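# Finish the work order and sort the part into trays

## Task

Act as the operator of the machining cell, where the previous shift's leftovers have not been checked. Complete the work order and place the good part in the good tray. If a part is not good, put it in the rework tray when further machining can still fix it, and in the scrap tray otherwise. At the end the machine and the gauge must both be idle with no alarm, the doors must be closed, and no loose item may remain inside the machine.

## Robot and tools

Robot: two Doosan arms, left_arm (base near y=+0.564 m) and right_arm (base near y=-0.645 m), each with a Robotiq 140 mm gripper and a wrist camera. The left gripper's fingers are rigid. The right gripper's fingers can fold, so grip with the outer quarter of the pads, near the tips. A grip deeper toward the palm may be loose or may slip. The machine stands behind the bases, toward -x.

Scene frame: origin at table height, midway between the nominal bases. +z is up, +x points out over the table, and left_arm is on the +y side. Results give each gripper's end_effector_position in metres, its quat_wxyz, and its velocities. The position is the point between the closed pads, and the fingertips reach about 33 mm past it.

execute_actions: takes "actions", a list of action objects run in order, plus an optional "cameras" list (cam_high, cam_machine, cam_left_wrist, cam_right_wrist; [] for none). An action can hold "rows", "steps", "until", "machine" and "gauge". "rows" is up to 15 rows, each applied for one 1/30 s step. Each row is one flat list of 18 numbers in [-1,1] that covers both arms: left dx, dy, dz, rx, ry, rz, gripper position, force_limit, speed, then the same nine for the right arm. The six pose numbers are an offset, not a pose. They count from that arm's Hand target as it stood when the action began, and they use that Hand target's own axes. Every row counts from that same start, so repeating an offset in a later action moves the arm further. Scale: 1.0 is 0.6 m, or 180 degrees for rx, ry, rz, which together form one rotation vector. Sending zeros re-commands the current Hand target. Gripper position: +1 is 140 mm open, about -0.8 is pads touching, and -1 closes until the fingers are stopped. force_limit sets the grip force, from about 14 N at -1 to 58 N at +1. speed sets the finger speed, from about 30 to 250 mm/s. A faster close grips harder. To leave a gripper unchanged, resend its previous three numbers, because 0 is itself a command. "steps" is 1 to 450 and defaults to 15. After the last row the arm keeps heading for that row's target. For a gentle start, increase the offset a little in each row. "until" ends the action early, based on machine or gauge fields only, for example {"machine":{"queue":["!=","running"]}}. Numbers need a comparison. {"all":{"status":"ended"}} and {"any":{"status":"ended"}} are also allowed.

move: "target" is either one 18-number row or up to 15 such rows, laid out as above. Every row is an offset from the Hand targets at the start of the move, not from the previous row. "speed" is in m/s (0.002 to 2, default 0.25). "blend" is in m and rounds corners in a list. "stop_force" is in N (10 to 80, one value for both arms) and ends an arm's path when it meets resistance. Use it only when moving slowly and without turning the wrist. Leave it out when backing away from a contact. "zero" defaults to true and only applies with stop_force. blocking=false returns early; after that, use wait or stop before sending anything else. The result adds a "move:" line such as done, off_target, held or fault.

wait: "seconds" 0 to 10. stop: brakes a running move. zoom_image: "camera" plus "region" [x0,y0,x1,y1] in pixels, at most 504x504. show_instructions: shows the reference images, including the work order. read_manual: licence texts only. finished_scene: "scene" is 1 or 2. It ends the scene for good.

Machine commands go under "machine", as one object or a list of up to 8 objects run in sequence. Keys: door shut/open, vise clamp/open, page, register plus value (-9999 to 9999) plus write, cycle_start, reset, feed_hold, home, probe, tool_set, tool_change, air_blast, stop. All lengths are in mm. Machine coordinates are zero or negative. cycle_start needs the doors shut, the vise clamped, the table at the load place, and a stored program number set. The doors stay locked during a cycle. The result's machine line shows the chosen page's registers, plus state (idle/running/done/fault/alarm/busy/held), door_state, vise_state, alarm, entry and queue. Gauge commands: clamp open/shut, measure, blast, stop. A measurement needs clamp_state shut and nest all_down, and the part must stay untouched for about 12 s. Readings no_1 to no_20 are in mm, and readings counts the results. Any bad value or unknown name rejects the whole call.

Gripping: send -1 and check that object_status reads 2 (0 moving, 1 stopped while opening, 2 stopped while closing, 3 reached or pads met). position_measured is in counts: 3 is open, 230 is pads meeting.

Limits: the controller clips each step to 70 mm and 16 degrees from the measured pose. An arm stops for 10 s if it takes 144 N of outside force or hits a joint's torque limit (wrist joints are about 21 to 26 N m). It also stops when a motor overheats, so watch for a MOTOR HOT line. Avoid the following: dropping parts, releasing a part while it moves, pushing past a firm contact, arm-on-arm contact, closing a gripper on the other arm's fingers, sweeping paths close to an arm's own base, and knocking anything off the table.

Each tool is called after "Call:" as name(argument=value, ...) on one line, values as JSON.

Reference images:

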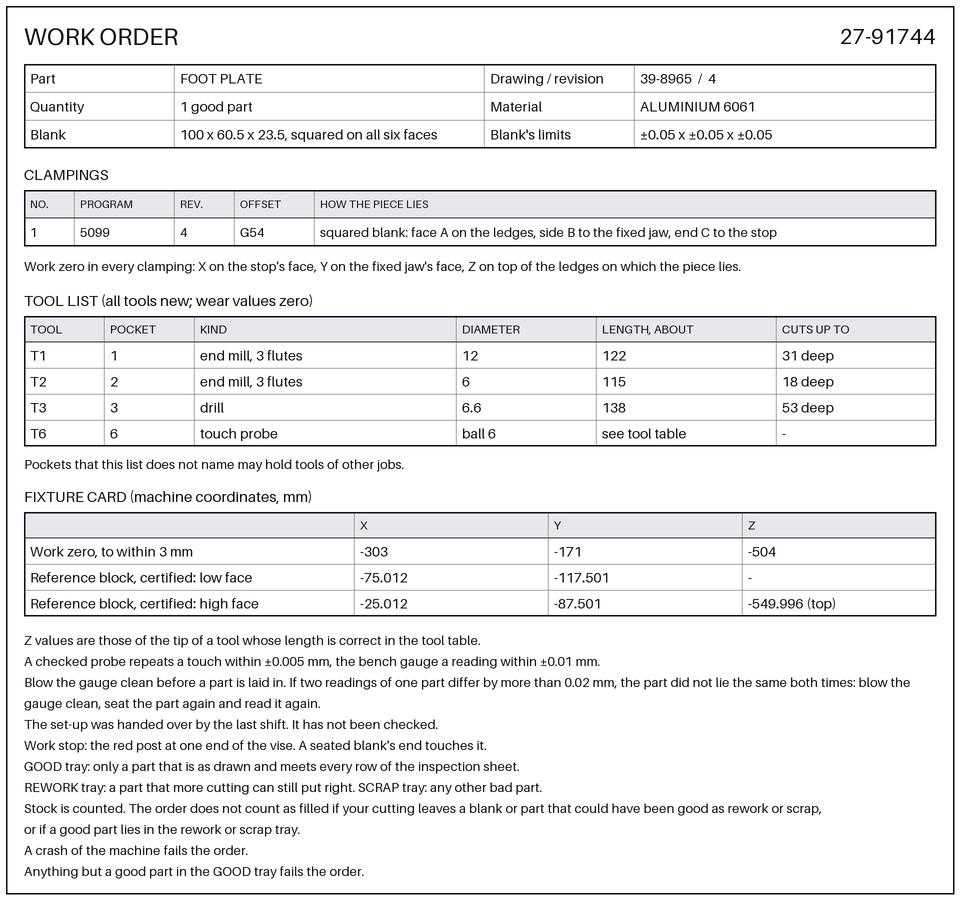

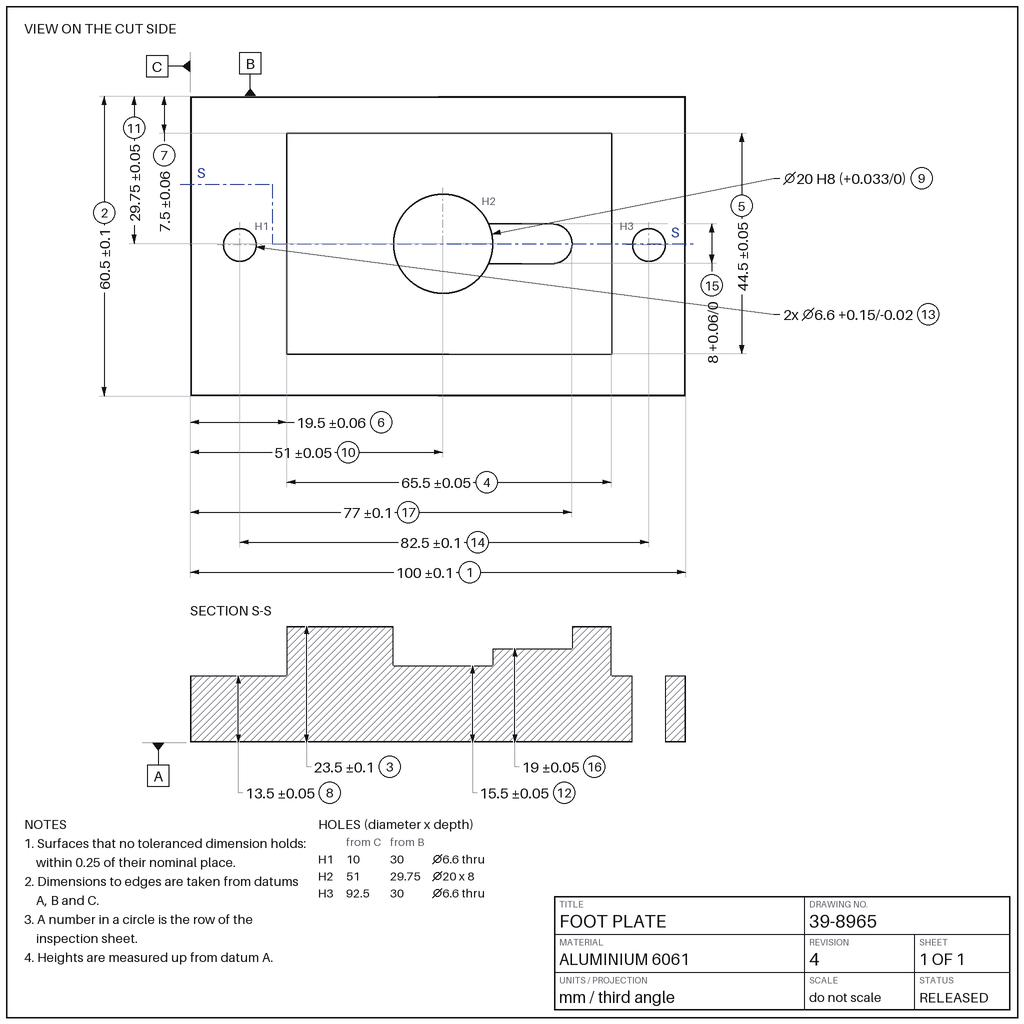

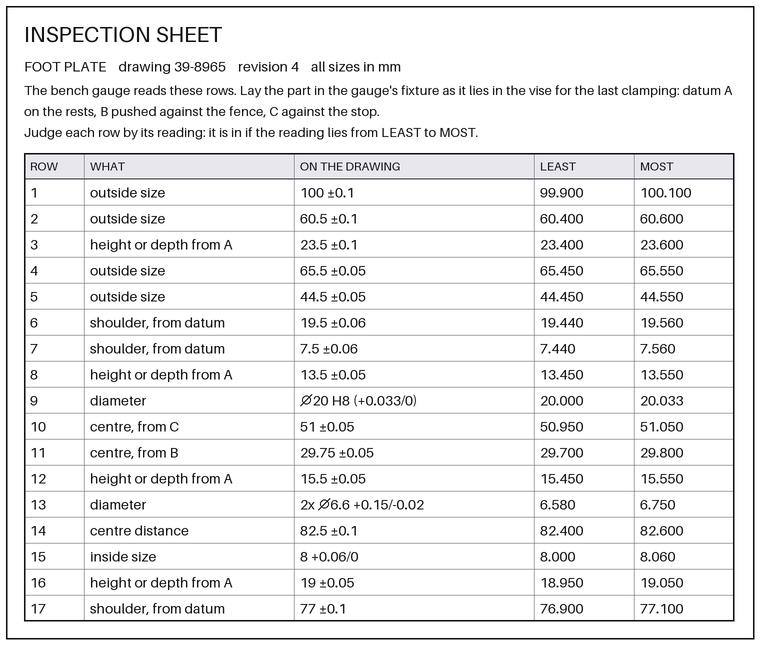

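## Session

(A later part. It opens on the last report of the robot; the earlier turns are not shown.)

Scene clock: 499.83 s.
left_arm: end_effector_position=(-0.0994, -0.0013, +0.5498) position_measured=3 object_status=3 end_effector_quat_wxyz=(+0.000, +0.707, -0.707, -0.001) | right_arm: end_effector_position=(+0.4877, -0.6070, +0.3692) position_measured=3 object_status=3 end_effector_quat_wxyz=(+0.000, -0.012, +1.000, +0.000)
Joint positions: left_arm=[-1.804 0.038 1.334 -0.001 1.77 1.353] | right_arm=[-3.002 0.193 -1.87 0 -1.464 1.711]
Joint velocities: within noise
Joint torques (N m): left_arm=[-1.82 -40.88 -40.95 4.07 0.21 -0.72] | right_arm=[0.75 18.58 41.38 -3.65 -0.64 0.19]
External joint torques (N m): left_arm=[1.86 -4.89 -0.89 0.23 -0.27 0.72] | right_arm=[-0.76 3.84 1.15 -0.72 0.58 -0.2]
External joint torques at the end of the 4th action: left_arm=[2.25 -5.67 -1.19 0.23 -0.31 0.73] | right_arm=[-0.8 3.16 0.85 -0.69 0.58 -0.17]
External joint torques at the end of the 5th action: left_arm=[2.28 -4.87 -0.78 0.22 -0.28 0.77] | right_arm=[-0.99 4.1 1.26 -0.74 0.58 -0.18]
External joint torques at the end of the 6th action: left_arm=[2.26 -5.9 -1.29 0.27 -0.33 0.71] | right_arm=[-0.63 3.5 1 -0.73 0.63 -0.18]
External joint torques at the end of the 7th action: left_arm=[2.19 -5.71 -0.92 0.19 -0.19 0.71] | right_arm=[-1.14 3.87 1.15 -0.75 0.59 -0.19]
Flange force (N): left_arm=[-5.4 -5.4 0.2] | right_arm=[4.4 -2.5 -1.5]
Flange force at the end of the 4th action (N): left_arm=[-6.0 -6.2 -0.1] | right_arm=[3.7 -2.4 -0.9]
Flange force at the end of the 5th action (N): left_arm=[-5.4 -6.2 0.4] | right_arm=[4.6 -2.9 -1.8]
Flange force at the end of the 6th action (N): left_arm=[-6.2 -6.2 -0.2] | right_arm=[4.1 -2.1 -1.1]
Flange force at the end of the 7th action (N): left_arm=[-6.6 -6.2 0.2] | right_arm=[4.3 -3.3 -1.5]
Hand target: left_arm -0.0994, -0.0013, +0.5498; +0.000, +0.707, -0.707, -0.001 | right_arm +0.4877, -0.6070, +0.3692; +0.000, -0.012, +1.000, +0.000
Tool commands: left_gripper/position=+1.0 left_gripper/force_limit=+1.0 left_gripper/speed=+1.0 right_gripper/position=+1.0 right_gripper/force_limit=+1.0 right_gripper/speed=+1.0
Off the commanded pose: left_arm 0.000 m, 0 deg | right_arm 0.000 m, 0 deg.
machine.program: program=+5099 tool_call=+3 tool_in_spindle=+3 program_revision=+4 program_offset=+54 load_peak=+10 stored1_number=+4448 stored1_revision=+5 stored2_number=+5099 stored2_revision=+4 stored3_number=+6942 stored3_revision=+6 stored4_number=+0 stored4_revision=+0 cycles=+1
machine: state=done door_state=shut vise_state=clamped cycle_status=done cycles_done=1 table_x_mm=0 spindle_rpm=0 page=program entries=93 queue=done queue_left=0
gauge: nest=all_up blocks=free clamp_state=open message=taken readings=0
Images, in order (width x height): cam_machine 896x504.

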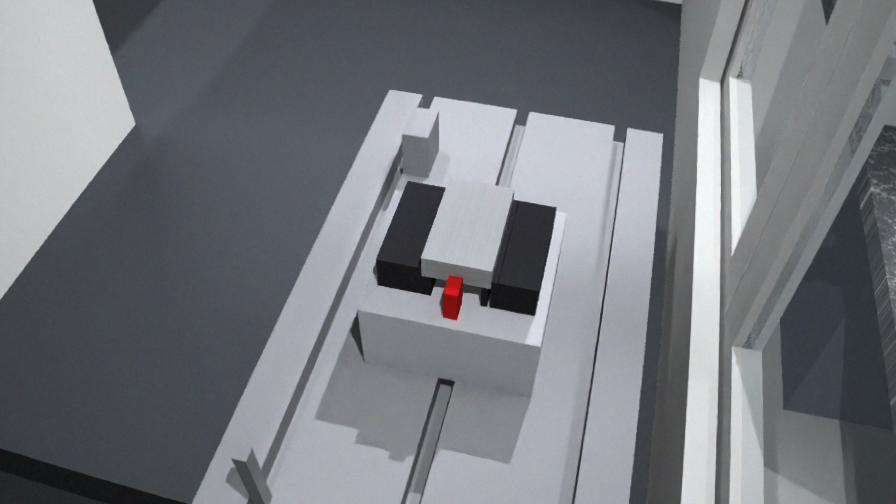

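Call:
zoom_image(camera="cam_machine", region=[360, 160, 580, 340])

Call:
execute_actions(actions=[{"machine":{"door":"open"},"steps":150,"until":{"machine":{"door_state":"open"}}}], cameras=["cam_machine","cam_high"])

Call:
zoom_image(camera="cam_machine", region=[360, 160, 580, 340])

Scaled by 2.291.

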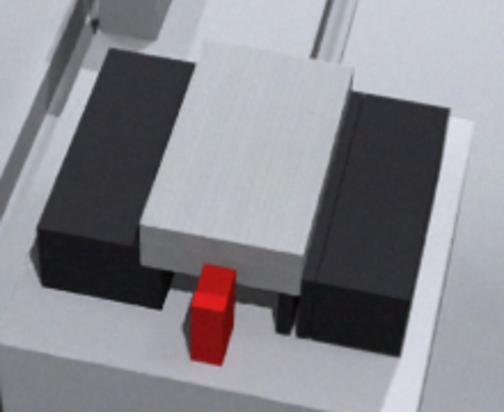

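Scene clock: 505.67 s.
left_arm: end_effector_position=(-0.0994, -0.0013, +0.5498) position_measured=3 object_status=3 end_effector_quat_wxyz=(+0.000, +0.707, -0.707, -0.001) | right_arm: end_effector_position=(+0.4877, -0.6070, +0.3692) position_measured=3 object_status=3 end_effector_quat_wxyz=(+0.000, -0.012, +1.000, +0.000)
Joint positions: left_arm=[-1.804 0.038 1.334 -0.001 1.77 1.353] | right_arm=[-3.002 0.193 -1.87 0 -1.464 1.711]
Joint velocities: within noise
Joint torques (N m): left_arm=[-2.39 -40.76 -40.7 4.1 0.31 -0.69] | right_arm=[1.04 18.46 41.52 -3.64 -0.62 0.18]
External joint torques (N m): left_arm=[2.57 -5.19 -1.21 0.22 -0.37 0.69] | right_arm=[-0.98 3.57 1.01 -0.73 0.56 -0.18]
Flange force (N): left_arm=[-5.1 -6.6 -0.3] | right_arm=[4.1 -2.9 -1.3]
Hand target: left_arm -0.0994, -0.0013, +0.5498; +0.000, +0.707, -0.707, -0.001 | right_arm +0.4877, -0.6070, +0.3692; +0.000, -0.012, +1.000, +0.000
Tool commands: left_gripper/position=+1.0 left_gripper/force_limit=+1.0 left_gripper/speed=+1.0 right_gripper/position=+1.0 right_gripper/force_limit=+1.0 right_gripper/speed=+1.0
Off the commanded pose: left_arm 0.000 m, 0 deg | right_arm 0.000 m, 0 deg.
machine.program: program=+5099 tool_call=+3 tool_in_spindle=+3 program_revision=+4 program_offset=+54 load_peak=+10 stored1_number=+4448 stored1_revision=+5 stored2_number=+5099 stored2_revision=+4 stored3_number=+6942 stored3_revision=+6 stored4_number=+0 stored4_revision=+0 cycles=+1
machine: state=done door_state=open vise_state=clamped cycle_status=done cycles_done=1 table_x_mm=0 spindle_rpm=0 page=program entries=93 queue=running queue_left=0
gauge: nest=all_up blocks=free clamp_state=open message=taken readings=0
Images, in order (width x height): cam_high 896x504, cam_machine 896x504.

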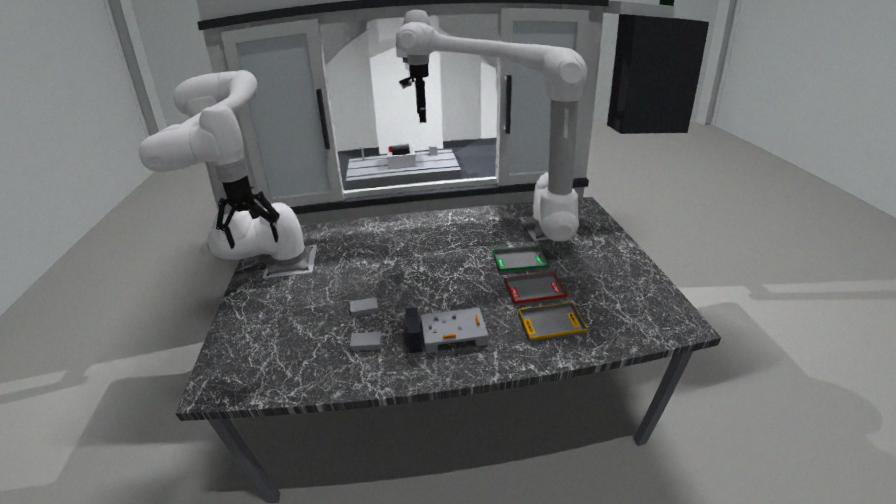

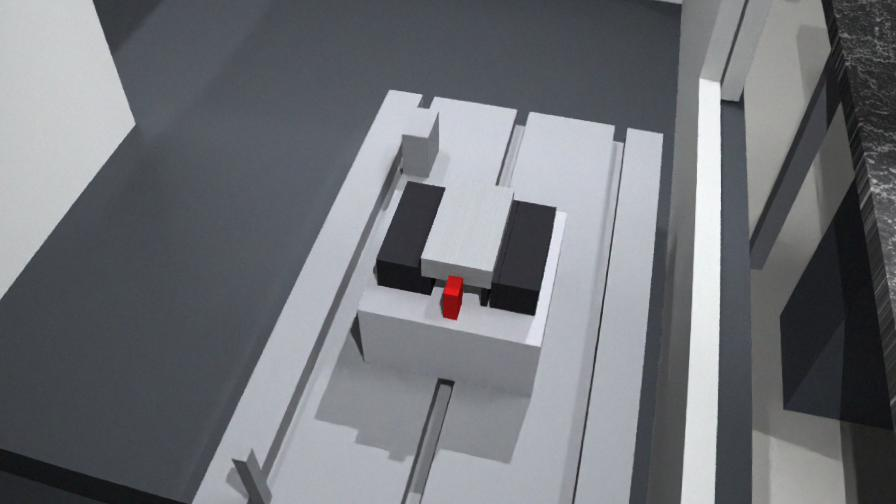

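Scaled by 2.291.

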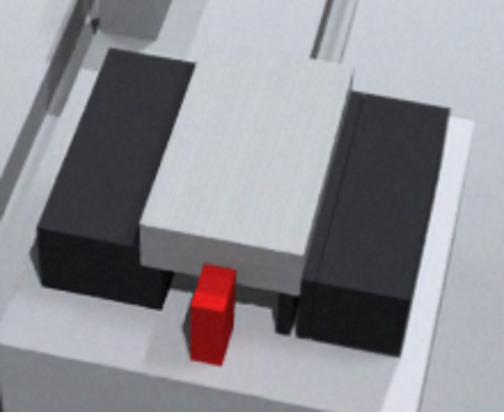

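Call:
execute_actions(actions=[{"machine":[{"door":"shut"},{"register":"tool_call","value":6,"write":true},{"tool_change":true},{"register":"probe_x","value":-294,"write":true},{"register":"probe_y","value":-202.7,"write":true},{"register":"probe_z","value":-470,"write":true},{"page":"measuring"},{"air_blast":true}],"steps":450,"until":{"machine":{"queue":["!=","running"]}}},{"steps":450,"until":{"machine":{"queue":["!=","running"]}}},{"machine":[{"register":"probe_y","value":-185,"write":true},{"register":"probe_move_z","value":-30,"write":true},{"probe":true}],"steps":450,"until":{"machine":{"queue":["!=","running"]}}},{"steps":300,"until":{"machine":{"queue":["!=","running"]}}}], cameras=["cam_machine"])

Scene clock: 532.50 s.
left_arm: end_effector_position=(-0.0994, -0.0013, +0.5498) position_measured=3 object_status=3 end_effector_quat_wxyz=(+0.000, +0.707, -0.707, -0.001) | right_arm: end_effector_position=(+0.4877, -0.6070, +0.3692) position_measured=3 object_status=3 end_effector_quat_wxyz=(+0.000, -0.012, +1.000, +0.000)
Joint positions: left_arm=[-1.804 0.038 1.334 -0.001 1.77 1.353] | right_arm=[-3.002 0.193 -1.87 0 -1.464 1.711]
Joint velocities: within noise
Joint torques (N m): left_arm=[-2.34 -40.98 -40.99 4.09 0.18 -0.72] | right_arm=[0.9 18.5 41.43 -3.6 -0.59 0.17]
External joint torques (N m): left_arm=[2.45 -5.12 -1.01 0.23 -0.23 0.72] | right_arm=[-0.91 4.06 1.39 -0.79 0.54 -0.17]
External joint torques at the end of the 1st action: left_arm=[2.65 -5.51 -0.73 0.25 -0.3 0.64] | right_arm=[-0.62 3.27 1.14 -0.73 0.57 -0.16]
External joint torques at the end of the 2nd action: left_arm=[2.44 -5.71 -0.84 0.25 -0.31 0.68] | right_arm=[-1.06 3.7 1.06 -0.76 0.64 -0.22]
External joint torques at the end of the 3rd action: left_arm=[2.5 -5.02 -0.7 0.27 -0.31 0.69] | right_arm=[-1.09 3.69 1 -0.73 0.59 -0.21]
Flange force (N): left_arm=[-5.4 -6.5 -0.1] | right_arm=[4.4 -2.8 -2.0]
Flange force at the end of the 1st action (N): left_arm=[-6.4 -6.8 0.8] | right_arm=[3.5 -2.0 -1.4]
Flange force at the end of the 2nd action (N): left_arm=[-6.6 -6.6 0.6] | right_arm=[4.2 -3.2 -1.2]
Flange force at the end of the 3rd action (N): left_arm=[-5.7 -6.6 0.7] | right_arm=[4.2 -3.2 -1.2]
Hand target: left_arm -0.0994, -0.0013, +0.5498; +0.000, +0.707, -0.707, -0.001 | right_arm +0.4877, -0.6070, +0.3692; +0.000, -0.012, +1.000, +0.000
Tool commands: left_gripper/position=+1.0 left_gripper/force_limit=+1.0 left_gripper/speed=+1.0 right_gripper/position=+1.0 right_gripper/force_limit=+1.0 right_gripper/speed=+1.0
Off the commanded pose: left_arm 0.000 m, 0 deg | right_arm 0.000 m, 0 deg.
machine.measuring: probe_x=-294.000 probe_y=-185.000 probe_z=-470.000 probe_move_x=+0.000 probe_move_y=+0.000 probe_move_z=-30.000 probe_radius=+2.990 probe_off_x=+0.000 probe_off_y=+0.000 setter_z=-520.000 probe_touched=+1 probe_found_x=-294.000 probe_found_y=-185.000 probe_found_z=-489.295 set_length=+138.234 set_diameter=+6.603
machine: state=done door_state=shut vise_state=clamped cycle_status=done cycles_done=1 table_x_mm=0 spindle_rpm=0 page=measuring entries=102 queue=done queue_left=0
gauge: nest=all_up blocks=free clamp_state=open message=taken readings=0
Images, in order (width x height): cam_machine 896x504.

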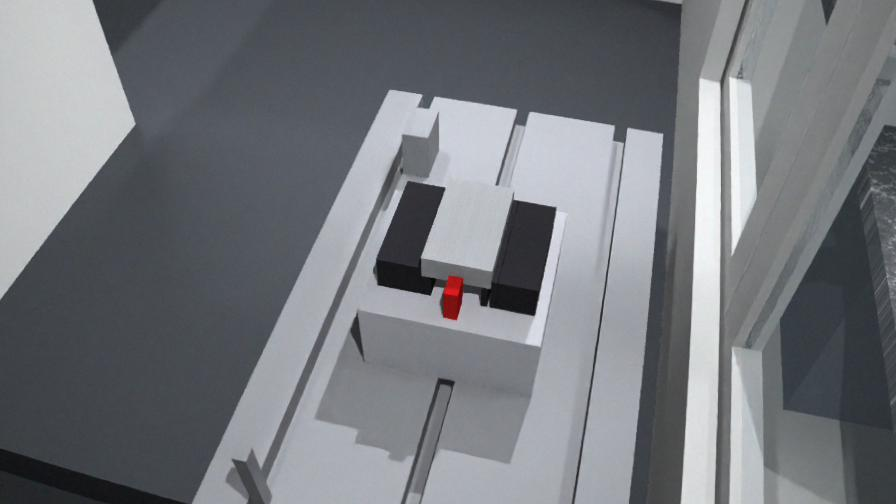

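Call:
execute_actions(actions=[{"machine":{"door":"open"},"steps":150,"until":{"machine":{"door_state":"open"}}}], cameras=["cam_high","cam_left_wrist"])

Call:
zoom_image(camera="cam_high", region=[310, 0, 530, 210])

Scene clock: 546.70 s.
left_arm: end_effector_position=(-0.0994, -0.0013, +0.5498) position_measured=3 object_status=3 end_effector_quat_wxyz=(+0.000, +0.707, -0.707, -0.001) | right_arm: end_effector_position=(+0.4877, -0.6070, +0.3692) position_measured=3 object_status=3 end_effector_quat_wxyz=(+0.000, -0.012, +1.000, +0.000)
Joint positions: left_arm=[-1.804 0.038 1.334 -0.001 1.77 1.353] | right_arm=[-3.002 0.193 -1.87 0 -1.464 1.711]
Joint velocities: within noise
Joint torques (N m): left_arm=[-2.09 -40.96 -41 4.12 0.26 -0.7] | right_arm=[1.1 18.44 41.47 -3.64 -0.64 0.21]
External joint torques (N m): left_arm=[2.27 -4.99 -0.93 0.2 -0.32 0.7] | right_arm=[-1.14 4.12 1.22 -0.75 0.58 -0.21]
Flange force (N): left_arm=[-5.4 -6.1 0.2] | right_arm=[4.7 -3.4 -1.7]
Hand target: left_arm -0.0994, -0.0013, +0.5498; +0.000, +0.707, -0.707, -0.001 | right_arm +0.4877, -0.6070, +0.3692; +0.000, -0.012, +1.000, +0.000
Tool commands: left_gripper/position=+1.0 left_gripper/force_limit=+1.0 left_gripper/speed=+1.0 right_gripper/position=+1.0 right_gripper/force_limit=+1.0 right_gripper/speed=+1.0
Off the commanded pose: left_arm 0.000 m, 0 deg | right_arm 0.000 m, 0 deg.
machine.measuring: probe_x=-294.000 probe_y=-185.000 probe_z=-470.000 probe_move_x=+0.000 probe_move_y=+0.000 probe_move_z=-30.000 probe_radius=+2.990 probe_off_x=+0.000 probe_off_y=+0.000 setter_z=-520.000 probe_touched=+1 probe_found_x=-294.000 probe_found_y=-185.000 probe_found_z=-489.295 set_length=+138.234 set_diameter=+6.603
machine: state=done door_state=open vise_state=clamped cycle_status=done cycles_done=1 table_x_mm=0 spindle_rpm=0 page=measuring entries=102 queue=running queue_left=0
gauge: nest=all_up blocks=free clamp_state=open message=taken readings=0
camera_calibration:
cam_left_wrist: T_world_to_cam=[[-0.999853, -0.0158624, 0.00644592, -0.0972677], [-0.0128254, 0.943258, 0.331812, -0.177888], [-0.0113435, 0.331681, -0.943323, 0.659758], [0, 0, 0, 1]] pos_world=[-0.0920509, -0.0525774, 0.682018]
Images, in order (width x height): cam_high 896x504, cam_left_wrist 896x504.

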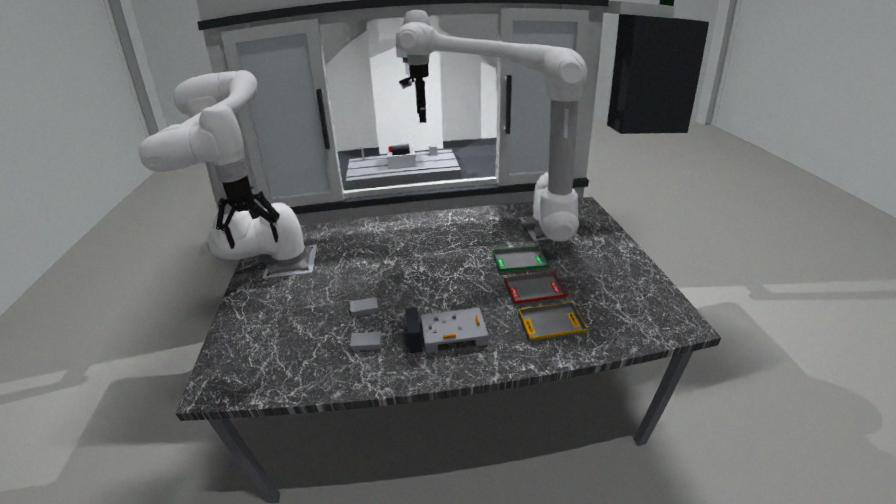

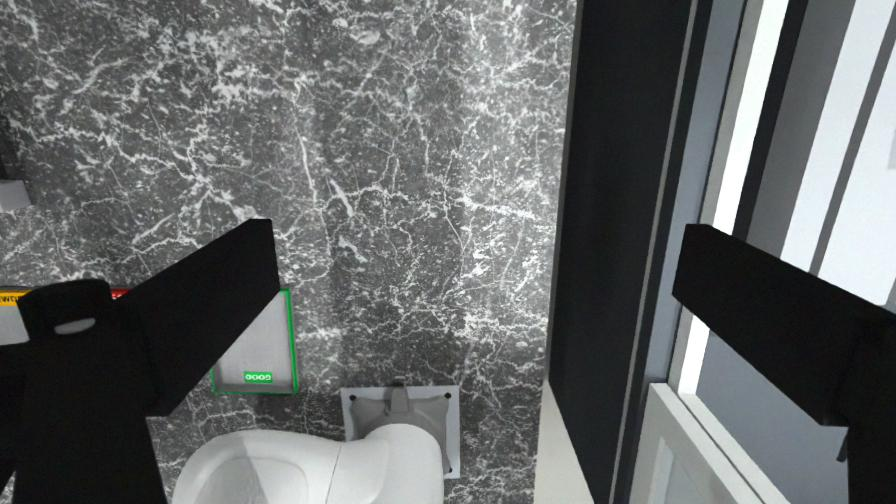

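Scaled by 2.291.

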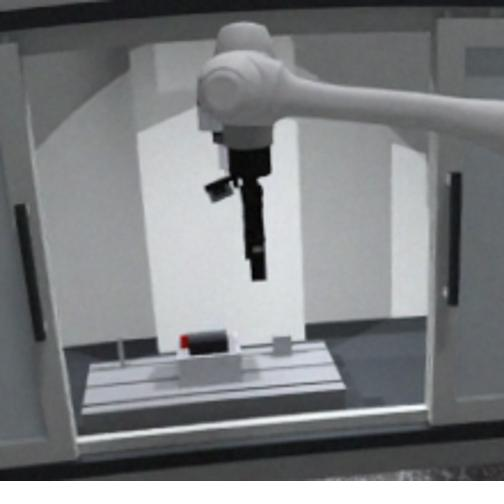

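Call:
move(target=[0.098,0.751,0.25,0,0,0,1,1,1,0,0,0,0,0,0,1,1,1], speed=0.25)

Call:
zoom_image(camera="cam_high", region=[310, 0, 530, 210])

Scene clock: 566.40 s.
left_arm: end_effector_position=(-0.5501, -0.0599, +0.4001) position_measured=3 object_status=3 end_effector_quat_wxyz=(+0.000, +0.707, -0.707, -0.001) | right_arm: end_effector_position=(+0.4877, -0.6070, +0.3692) position_measured=3 object_status=3 end_effector_quat_wxyz=(+0.000, -0.012, +1.000, +0.000)
Joint positions: left_arm=[-2.342 0.444 1.091 -0.001 1.607 0.816] | right_arm=[-3.002 0.193 -1.87 0 -1.464 1.711]
Joint velocities: within noise
Joint torques (N m): left_arm=[-2.21 -81.87 -41.68 4.16 0.29 -0.69] | right_arm=[0.8 18.6 41.53 -3.65 -0.61 0.15]
External joint torques (N m): left_arm=[2.82 -6.57 -1.07 0.28 -0.32 0.69] | right_arm=[-0.74 3.58 1.09 -0.72 0.57 -0.15]
Flange force (N): left_arm=[-4.2 -9.2 -1.0] | right_arm=[4.1 -2.3 -1.4]
Hand target: left_arm -0.5501, -0.0599, +0.4001; +0.000, +0.707, -0.707, -0.001 | right_arm +0.4877, -0.6070, +0.3692; +0.000, -0.012, +1.000, +0.000
Off the commanded pose: left_arm 0.000 m, 0 deg | right_arm 0.000 m, 0 deg.
machine.measuring: probe_x=-294.000 probe_y=-185.000 probe_z=-470.000 probe_move_x=+0.000 probe_move_y=+0.000 probe_move_z=-30.000 probe_radius=+2.990 probe_off_x=+0.000 probe_off_y=+0.000 setter_z=-520.000 probe_touched=+1 probe_found_x=-294.000 probe_found_y=-185.000 probe_found_z=-489.295 set_length=+138.234 set_diameter=+6.603
machine: state=done door_state=open vise_state=clamped cycle_status=done cycles_done=1 table_x_mm=0 spindle_rpm=0 page=measuring entries=102 queue=done queue_left=0
gauge: nest=all_up blocks=free clamp_state=open message=taken readings=0
move: done
camera_calibration:
cam_left_wrist: T_world_to_cam=[[-0.999852, -0.0158959, 0.00654142, -0.547919], [-0.0128264, 0.943289, 0.331724, -0.0787662], [-0.0114435, 0.331592, -0.943354, 0.532785], [0, 0, 0, 1]] pos_world=[-0.542751, -0.111078, 0.532318]

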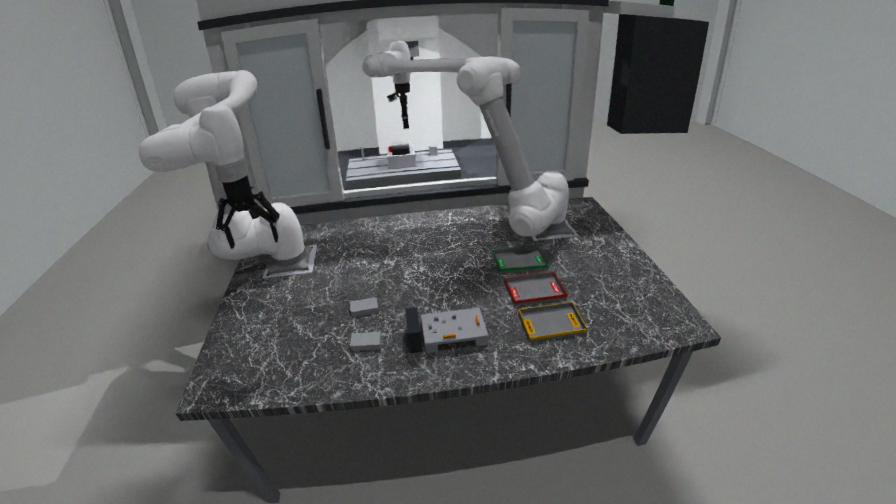

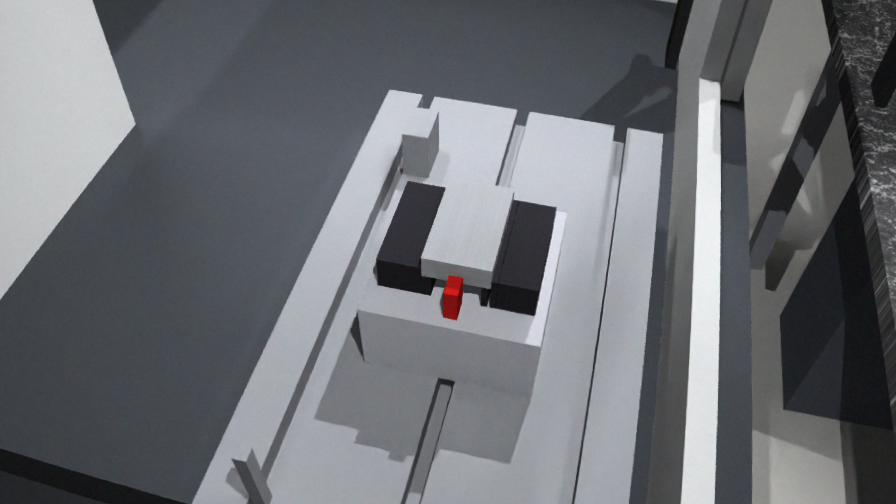

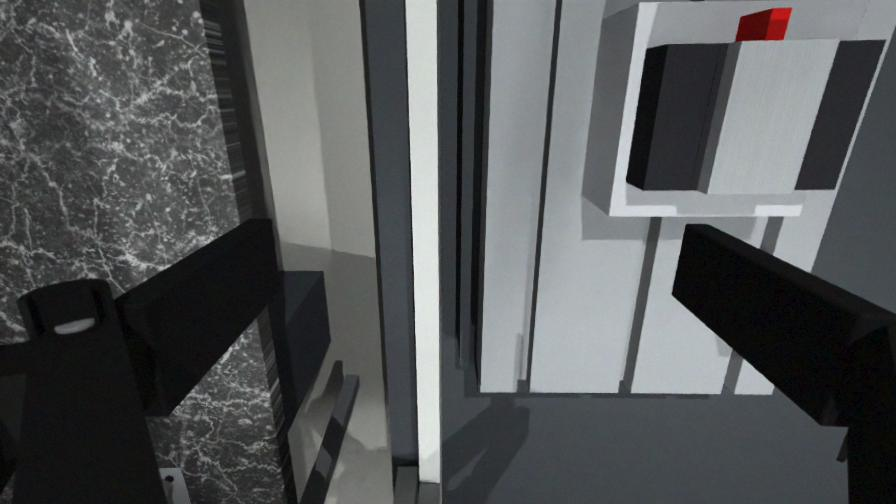

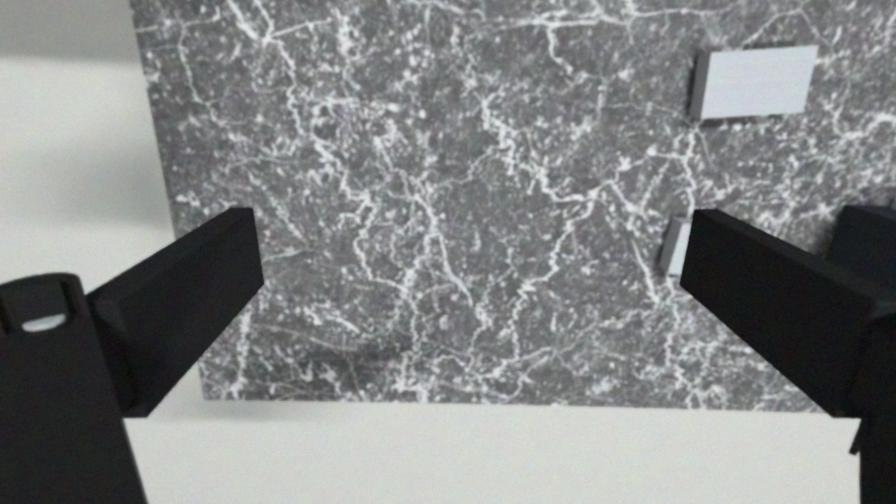

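Scaled by 2.291.

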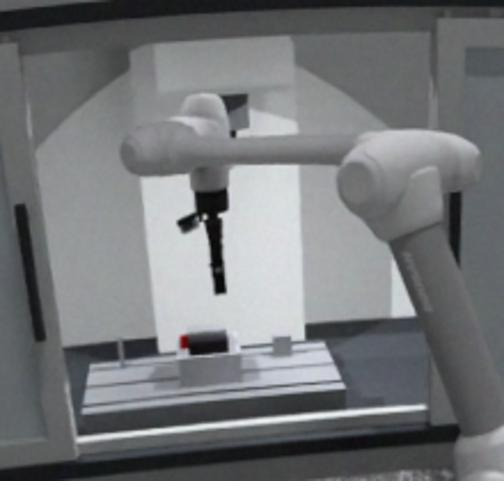

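Call:
move(target=[0.0918,0.3633,0.1167,0,0,0,1,1,1,0,0,0,0,0,0,1,1,1], speed=0.2, cameras=["cam_high","cam_machine","cam_left_wrist"])

Call:
zoom_image(camera="cam_left_wrist", region=[260, 60, 720, 420])

Scene clock: 580.83 s.
left_arm: end_effector_position=(-0.7682, -0.1148, +0.3302) position_measured=3 object_status=3 end_effector_quat_wxyz=(+0.000, +0.707, -0.707, -0.001) | right_arm: end_effector_position=(+0.4877, -0.6070, +0.3692) position_measured=3 object_status=3 end_effector_quat_wxyz=(+0.000, -0.012, +1.000, +0.000)
Joint positions: left_arm=[-2.461 0.856 0.528 -0.001 1.757 0.697] | right_arm=[-3.002 0.193 -1.87 0 -1.464 1.711]
Joint velocities: within noise
Joint torques (N m): left_arm=[-1.6 -115.39 -40.35 4.08 0.44 -0.7] | right_arm=[0.95 18.51 41.59 -3.63 -0.63 0.19]
External joint torques (N m): left_arm=[2.05 -6.38 -1.69 0.28 -0.48 0.7] | right_arm=[-0.91 3.88 1.13 -0.76 0.58 -0.19]
Flange force (N): left_arm=[0.0 0.0 0.0] | right_arm=[4.5 -2.8 -1.5]
Hand target: left_arm -0.7682, -0.1148, +0.3301; +0.000, +0.707, -0.707, -0.001 | right_arm +0.4877, -0.6070, +0.3692; +0.000, -0.012, +1.000, +0.000
Off the commanded pose: left_arm 0.000 m, 0 deg | right_arm 0.000 m, 0 deg.
machine.measuring: probe_x=-294.000 probe_y=-185.000 probe_z=-470.000 probe_move_x=+0.000 probe_move_y=+0.000 probe_move_z=-30.000 probe_radius=+2.990 probe_off_x=+0.000 probe_off_y=+0.000 setter_z=-520.000 probe_touched=+1 probe_found_x=-294.000 probe_found_y=-185.000 probe_found_z=-489.295 set_length=+138.234 set_diameter=+6.603
machine: state=done door_state=open vise_state=clamped cycle_status=done cycles_done=1 table_x_mm=0 spindle_rpm=0 page=measuring entries=102 queue=done queue_left=0
gauge: nest=all_up blocks=free clamp_state=open message=taken readings=0
move: done
camera_calibration:
cam_left_wrist: T_world_to_cam=[[-0.999854, -0.015802, 0.00657377, -0.766403], [-0.012726, 0.943259, 0.331814, -0.00643223], [-0.0114441, 0.331681, -0.943322, 0.482492], [0, 0, 0, 1]] pos_world=[-0.760851, -0.166077, 0.462318]
Images, in order (width x height): cam_high 896x504, cam_machine 896x504, cam_left_wrist 896x504.

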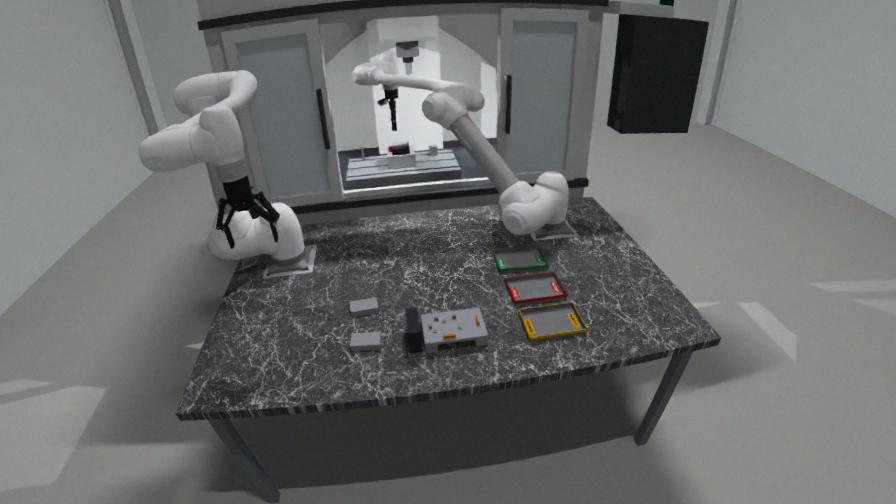

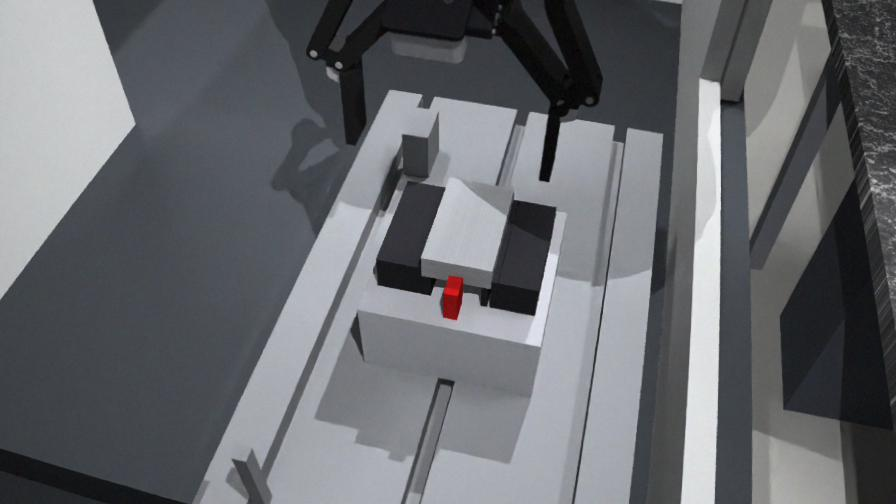

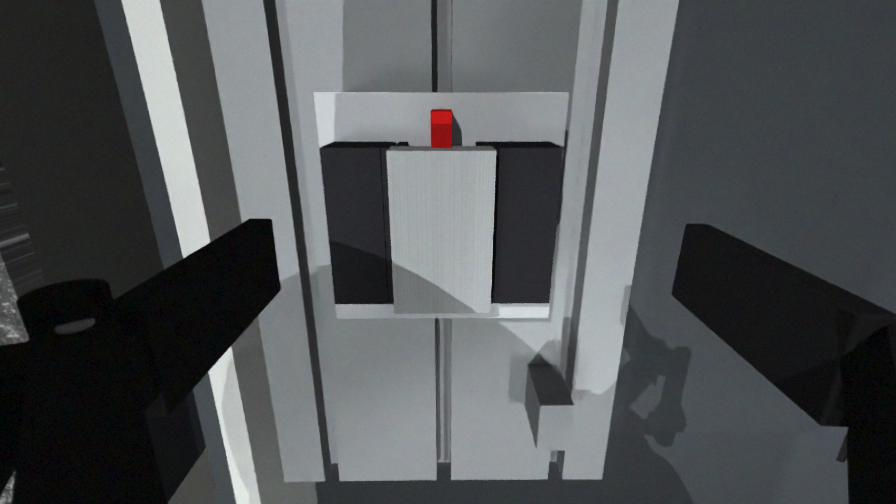

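Scaled by 1.096.

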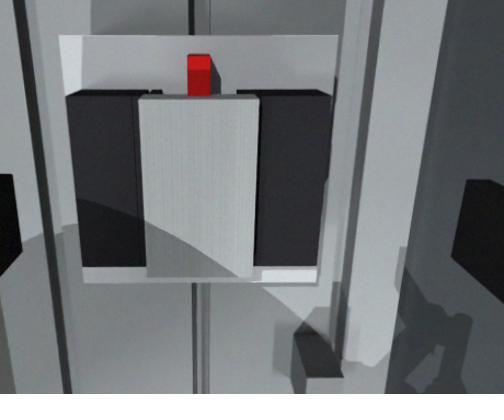

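Call:
move(target=[-0.0405,-0.02,0.11,0,0,-0.0044,1,1,1,0,0,0,0,0,0,1,1,1], speed=0.15, cameras=["cam_machine","cam_left_wrist"])

Scene clock: 612.03 s.
left_arm: end_effector_position=(-0.7562, -0.0904, +0.2642) position_measured=3 object_status=3 end_effector_quat_wxyz=(+0.000, +0.712, -0.702, -0.001) | right_arm: end_effector_position=(+0.4877, -0.6070, +0.3692) position_measured=3 object_status=3 end_effector_quat_wxyz=(+0.000, -0.012, +1.000, +0.000)
Joint positions: left_arm=[-2.472 0.774 0.795 -0.001 1.572 0.672] | right_arm=[-3.002 0.193 -1.87 0 -1.464 1.711]
Joint velocities: within noise
Joint torques (N m): left_arm=[-1.93 -110.52 -41.95 4.2 0.08 -0.79] | right_arm=[0.97 18.23 41.42 -3.63 -0.62 0.22]
External joint torques (N m): left_arm=[2.38 -6.04 -0.83 0.24 -0.11 0.79] | right_arm=[-0.91 3.82 1.14 -0.74 0.58 -0.22]
Flange force (N): left_arm=[-4.3 -10.0 -1.3] | right_arm=[4.3 -2.8 -1.5]
Hand target: left_arm -0.7562, -0.0905, +0.2642; +0.000, +0.712, -0.702, -0.001 | right_arm +0.4877, -0.6070, +0.3692; +0.000, -0.012, +1.000, +0.000
Off the commanded pose: left_arm 0.000 m, 0 deg | right_arm 0.000 m, 0 deg.
machine.measuring: probe_x=-294.000 probe_y=-185.000 probe_z=-470.000 probe_move_x=+0.000 probe_move_y=+0.000 probe_move_z=-30.000 probe_radius=+2.990 probe_off_x=+0.000 probe_off_y=+0.000 setter_z=-520.000 probe_touched=+1 probe_found_x=-294.000 probe_found_y=-185.000 probe_found_z=-489.295 set_length=+138.234 set_diameter=+6.603
machine: state=done door_state=open vise_state=clamped cycle_status=done cycles_done=1 table_x_mm=0 spindle_rpm=0 page=measuring entries=102 queue=done queue_left=0
gauge: nest=all_up blocks=free clamp_state=open message=taken readings=0
move: done
camera_calibration:
cam_left_wrist: T_world_to_cam=[[-0.999539, -0.029625, 0.0066067, -0.754644], [-0.0257532, 0.942939, 0.331969, -0.0172974], [-0.0160643, 0.331646, -0.943267, 0.408782], [0, 0, 0, 1]] pos_world=[-0.748175, -0.141617, 0.396319]
Images, in order (width x height): cam_machine 896x504, cam_left_wrist 896x504.

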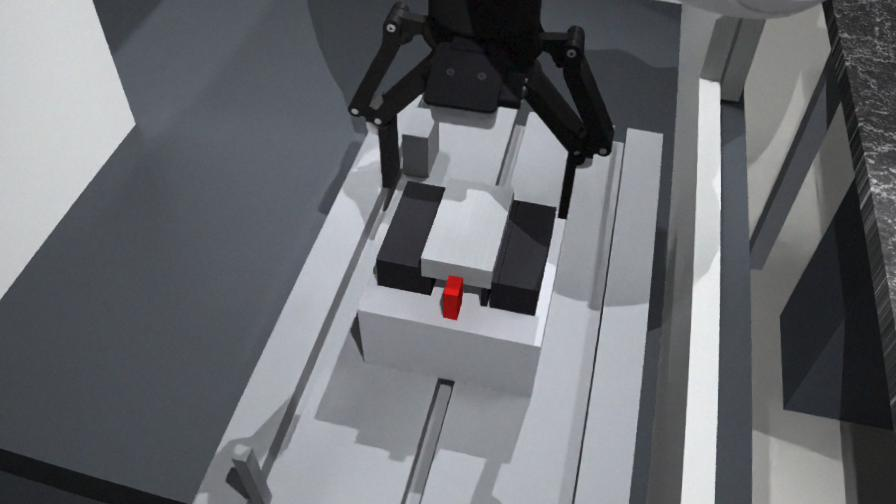

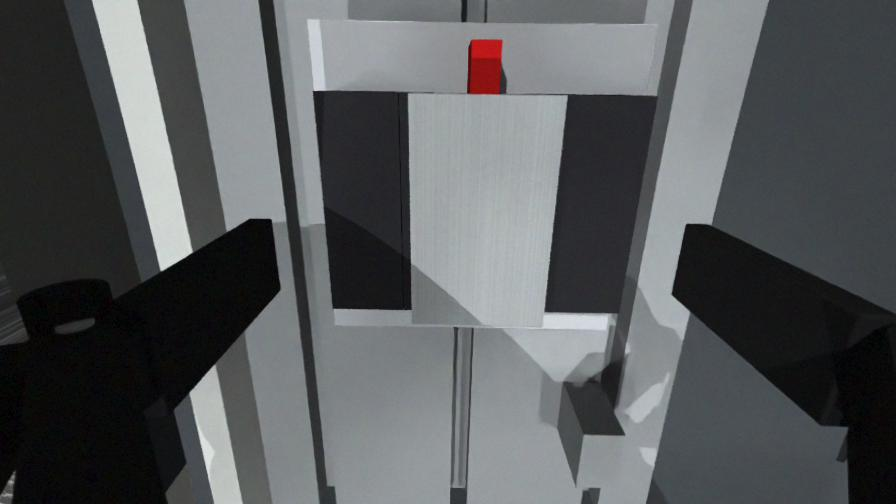

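Call:
move(target=[0,0.0067,0,0,0,0,0.25,-0.5,-0.5,0,0,0,0,0,0,1,1,1], speed=0.05, cameras=["cam_machine","cam_left_wrist"])

Scene clock: 627.50 s.
left_arm: end_effector_position=(-0.7602, -0.0905, +0.2642) position_measured=98 object_status=0 end_effector_quat_wxyz=(+0.000, +0.712, -0.702, -0.001) | right_arm: end_effector_position=(+0.4877, -0.6070, +0.3692) position_measured=3 object_status=3 end_effector_quat_wxyz=(+0.000, -0.012, +1.000, +0.000)
Joint positions: left_arm=[-2.475 0.781 0.783 -0.001 1.578 0.669] | right_arm=[-3.002 0.193 -1.87 0 -1.464 1.711]
Joint velocities: within noise
Joint torques (N m): left_arm=[-2.62 -111.16 -41.54 4.2 0.25 -0.66] | right_arm=[0.86 18.38 41.4 -3.67 -0.65 0.22]
External joint torques (N m): left_arm=[2.79 -6.05 -1.3 0.23 -0.28 0.66] | right_arm=[-0.83 4.01 1.27 -0.71 0.61 -0.22]
Flange force (N): left_arm=[-3.1 -9.0 -1.8] | right_arm=[4.5 -2.7 -1.7]
Hand target: left_arm -0.7602, -0.0905, +0.2642; +0.000, +0.712, -0.702, -0.001 | right_arm +0.4877, -0.6070, +0.3692; +0.000, -0.012, +1.000, +0.000
Off the commanded pose: left_arm 0.000 m, 0 deg | right_arm 0.000 m, 0 deg.
machine.measuring: probe_x=-294.000 probe_y=-185.000 probe_z=-470.000 probe_move_x=+0.000 probe_move_y=+0.000 probe_move_z=-30.000 probe_radius=+2.990 probe_off_x=+0.000 probe_off_y=+0.000 setter_z=-520.000 probe_touched=+1 probe_found_x=-294.000 probe_found_y=-185.000 probe_found_z=-489.295 set_length=+138.234 set_diameter=+6.603
machine: state=done door_state=open vise_state=clamped cycle_status=done cycles_done=1 table_x_mm=0 spindle_rpm=0 page=measuring entries=102 queue=done queue_left=0
gauge: nest=all_up blocks=free clamp_state=open message=taken readings=0
move: done
camera_calibration:
cam_left_wrist: T_world_to_cam=[[-0.999538, -0.0296854, 0.00648204, -0.758603], [-0.0258536, 0.942979, 0.331845, -0.0173265], [-0.0159634, 0.331524, -0.943312, 0.408827], [0, 0, 0, 1]] pos_world=[-0.752175, -0.141717, 0.396318]
Images, in order (width x height): cam_machine 896x504, cam_left_wrist 896x504.

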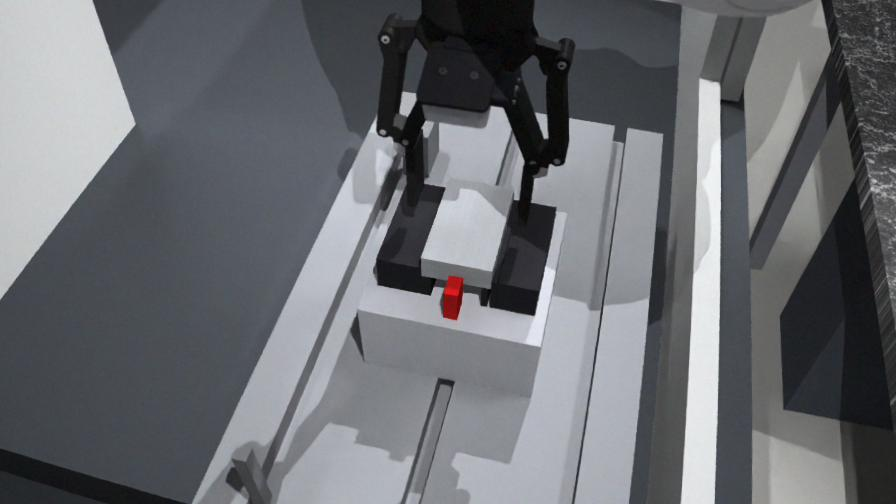

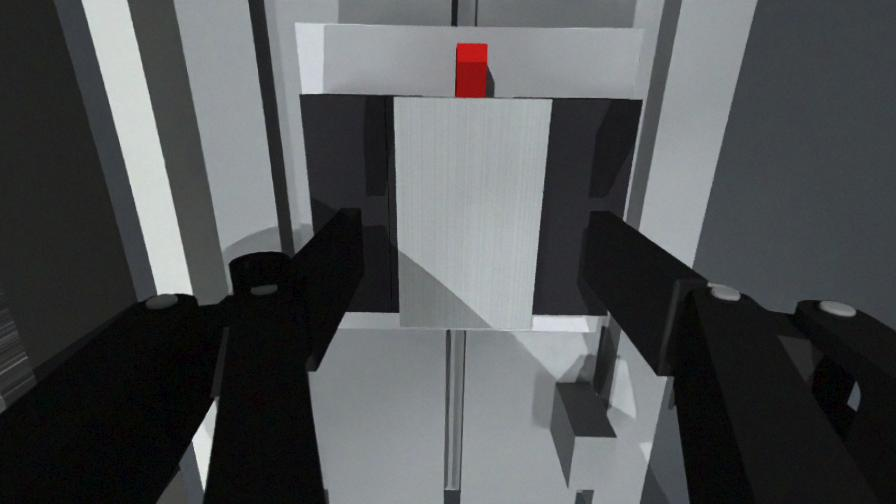

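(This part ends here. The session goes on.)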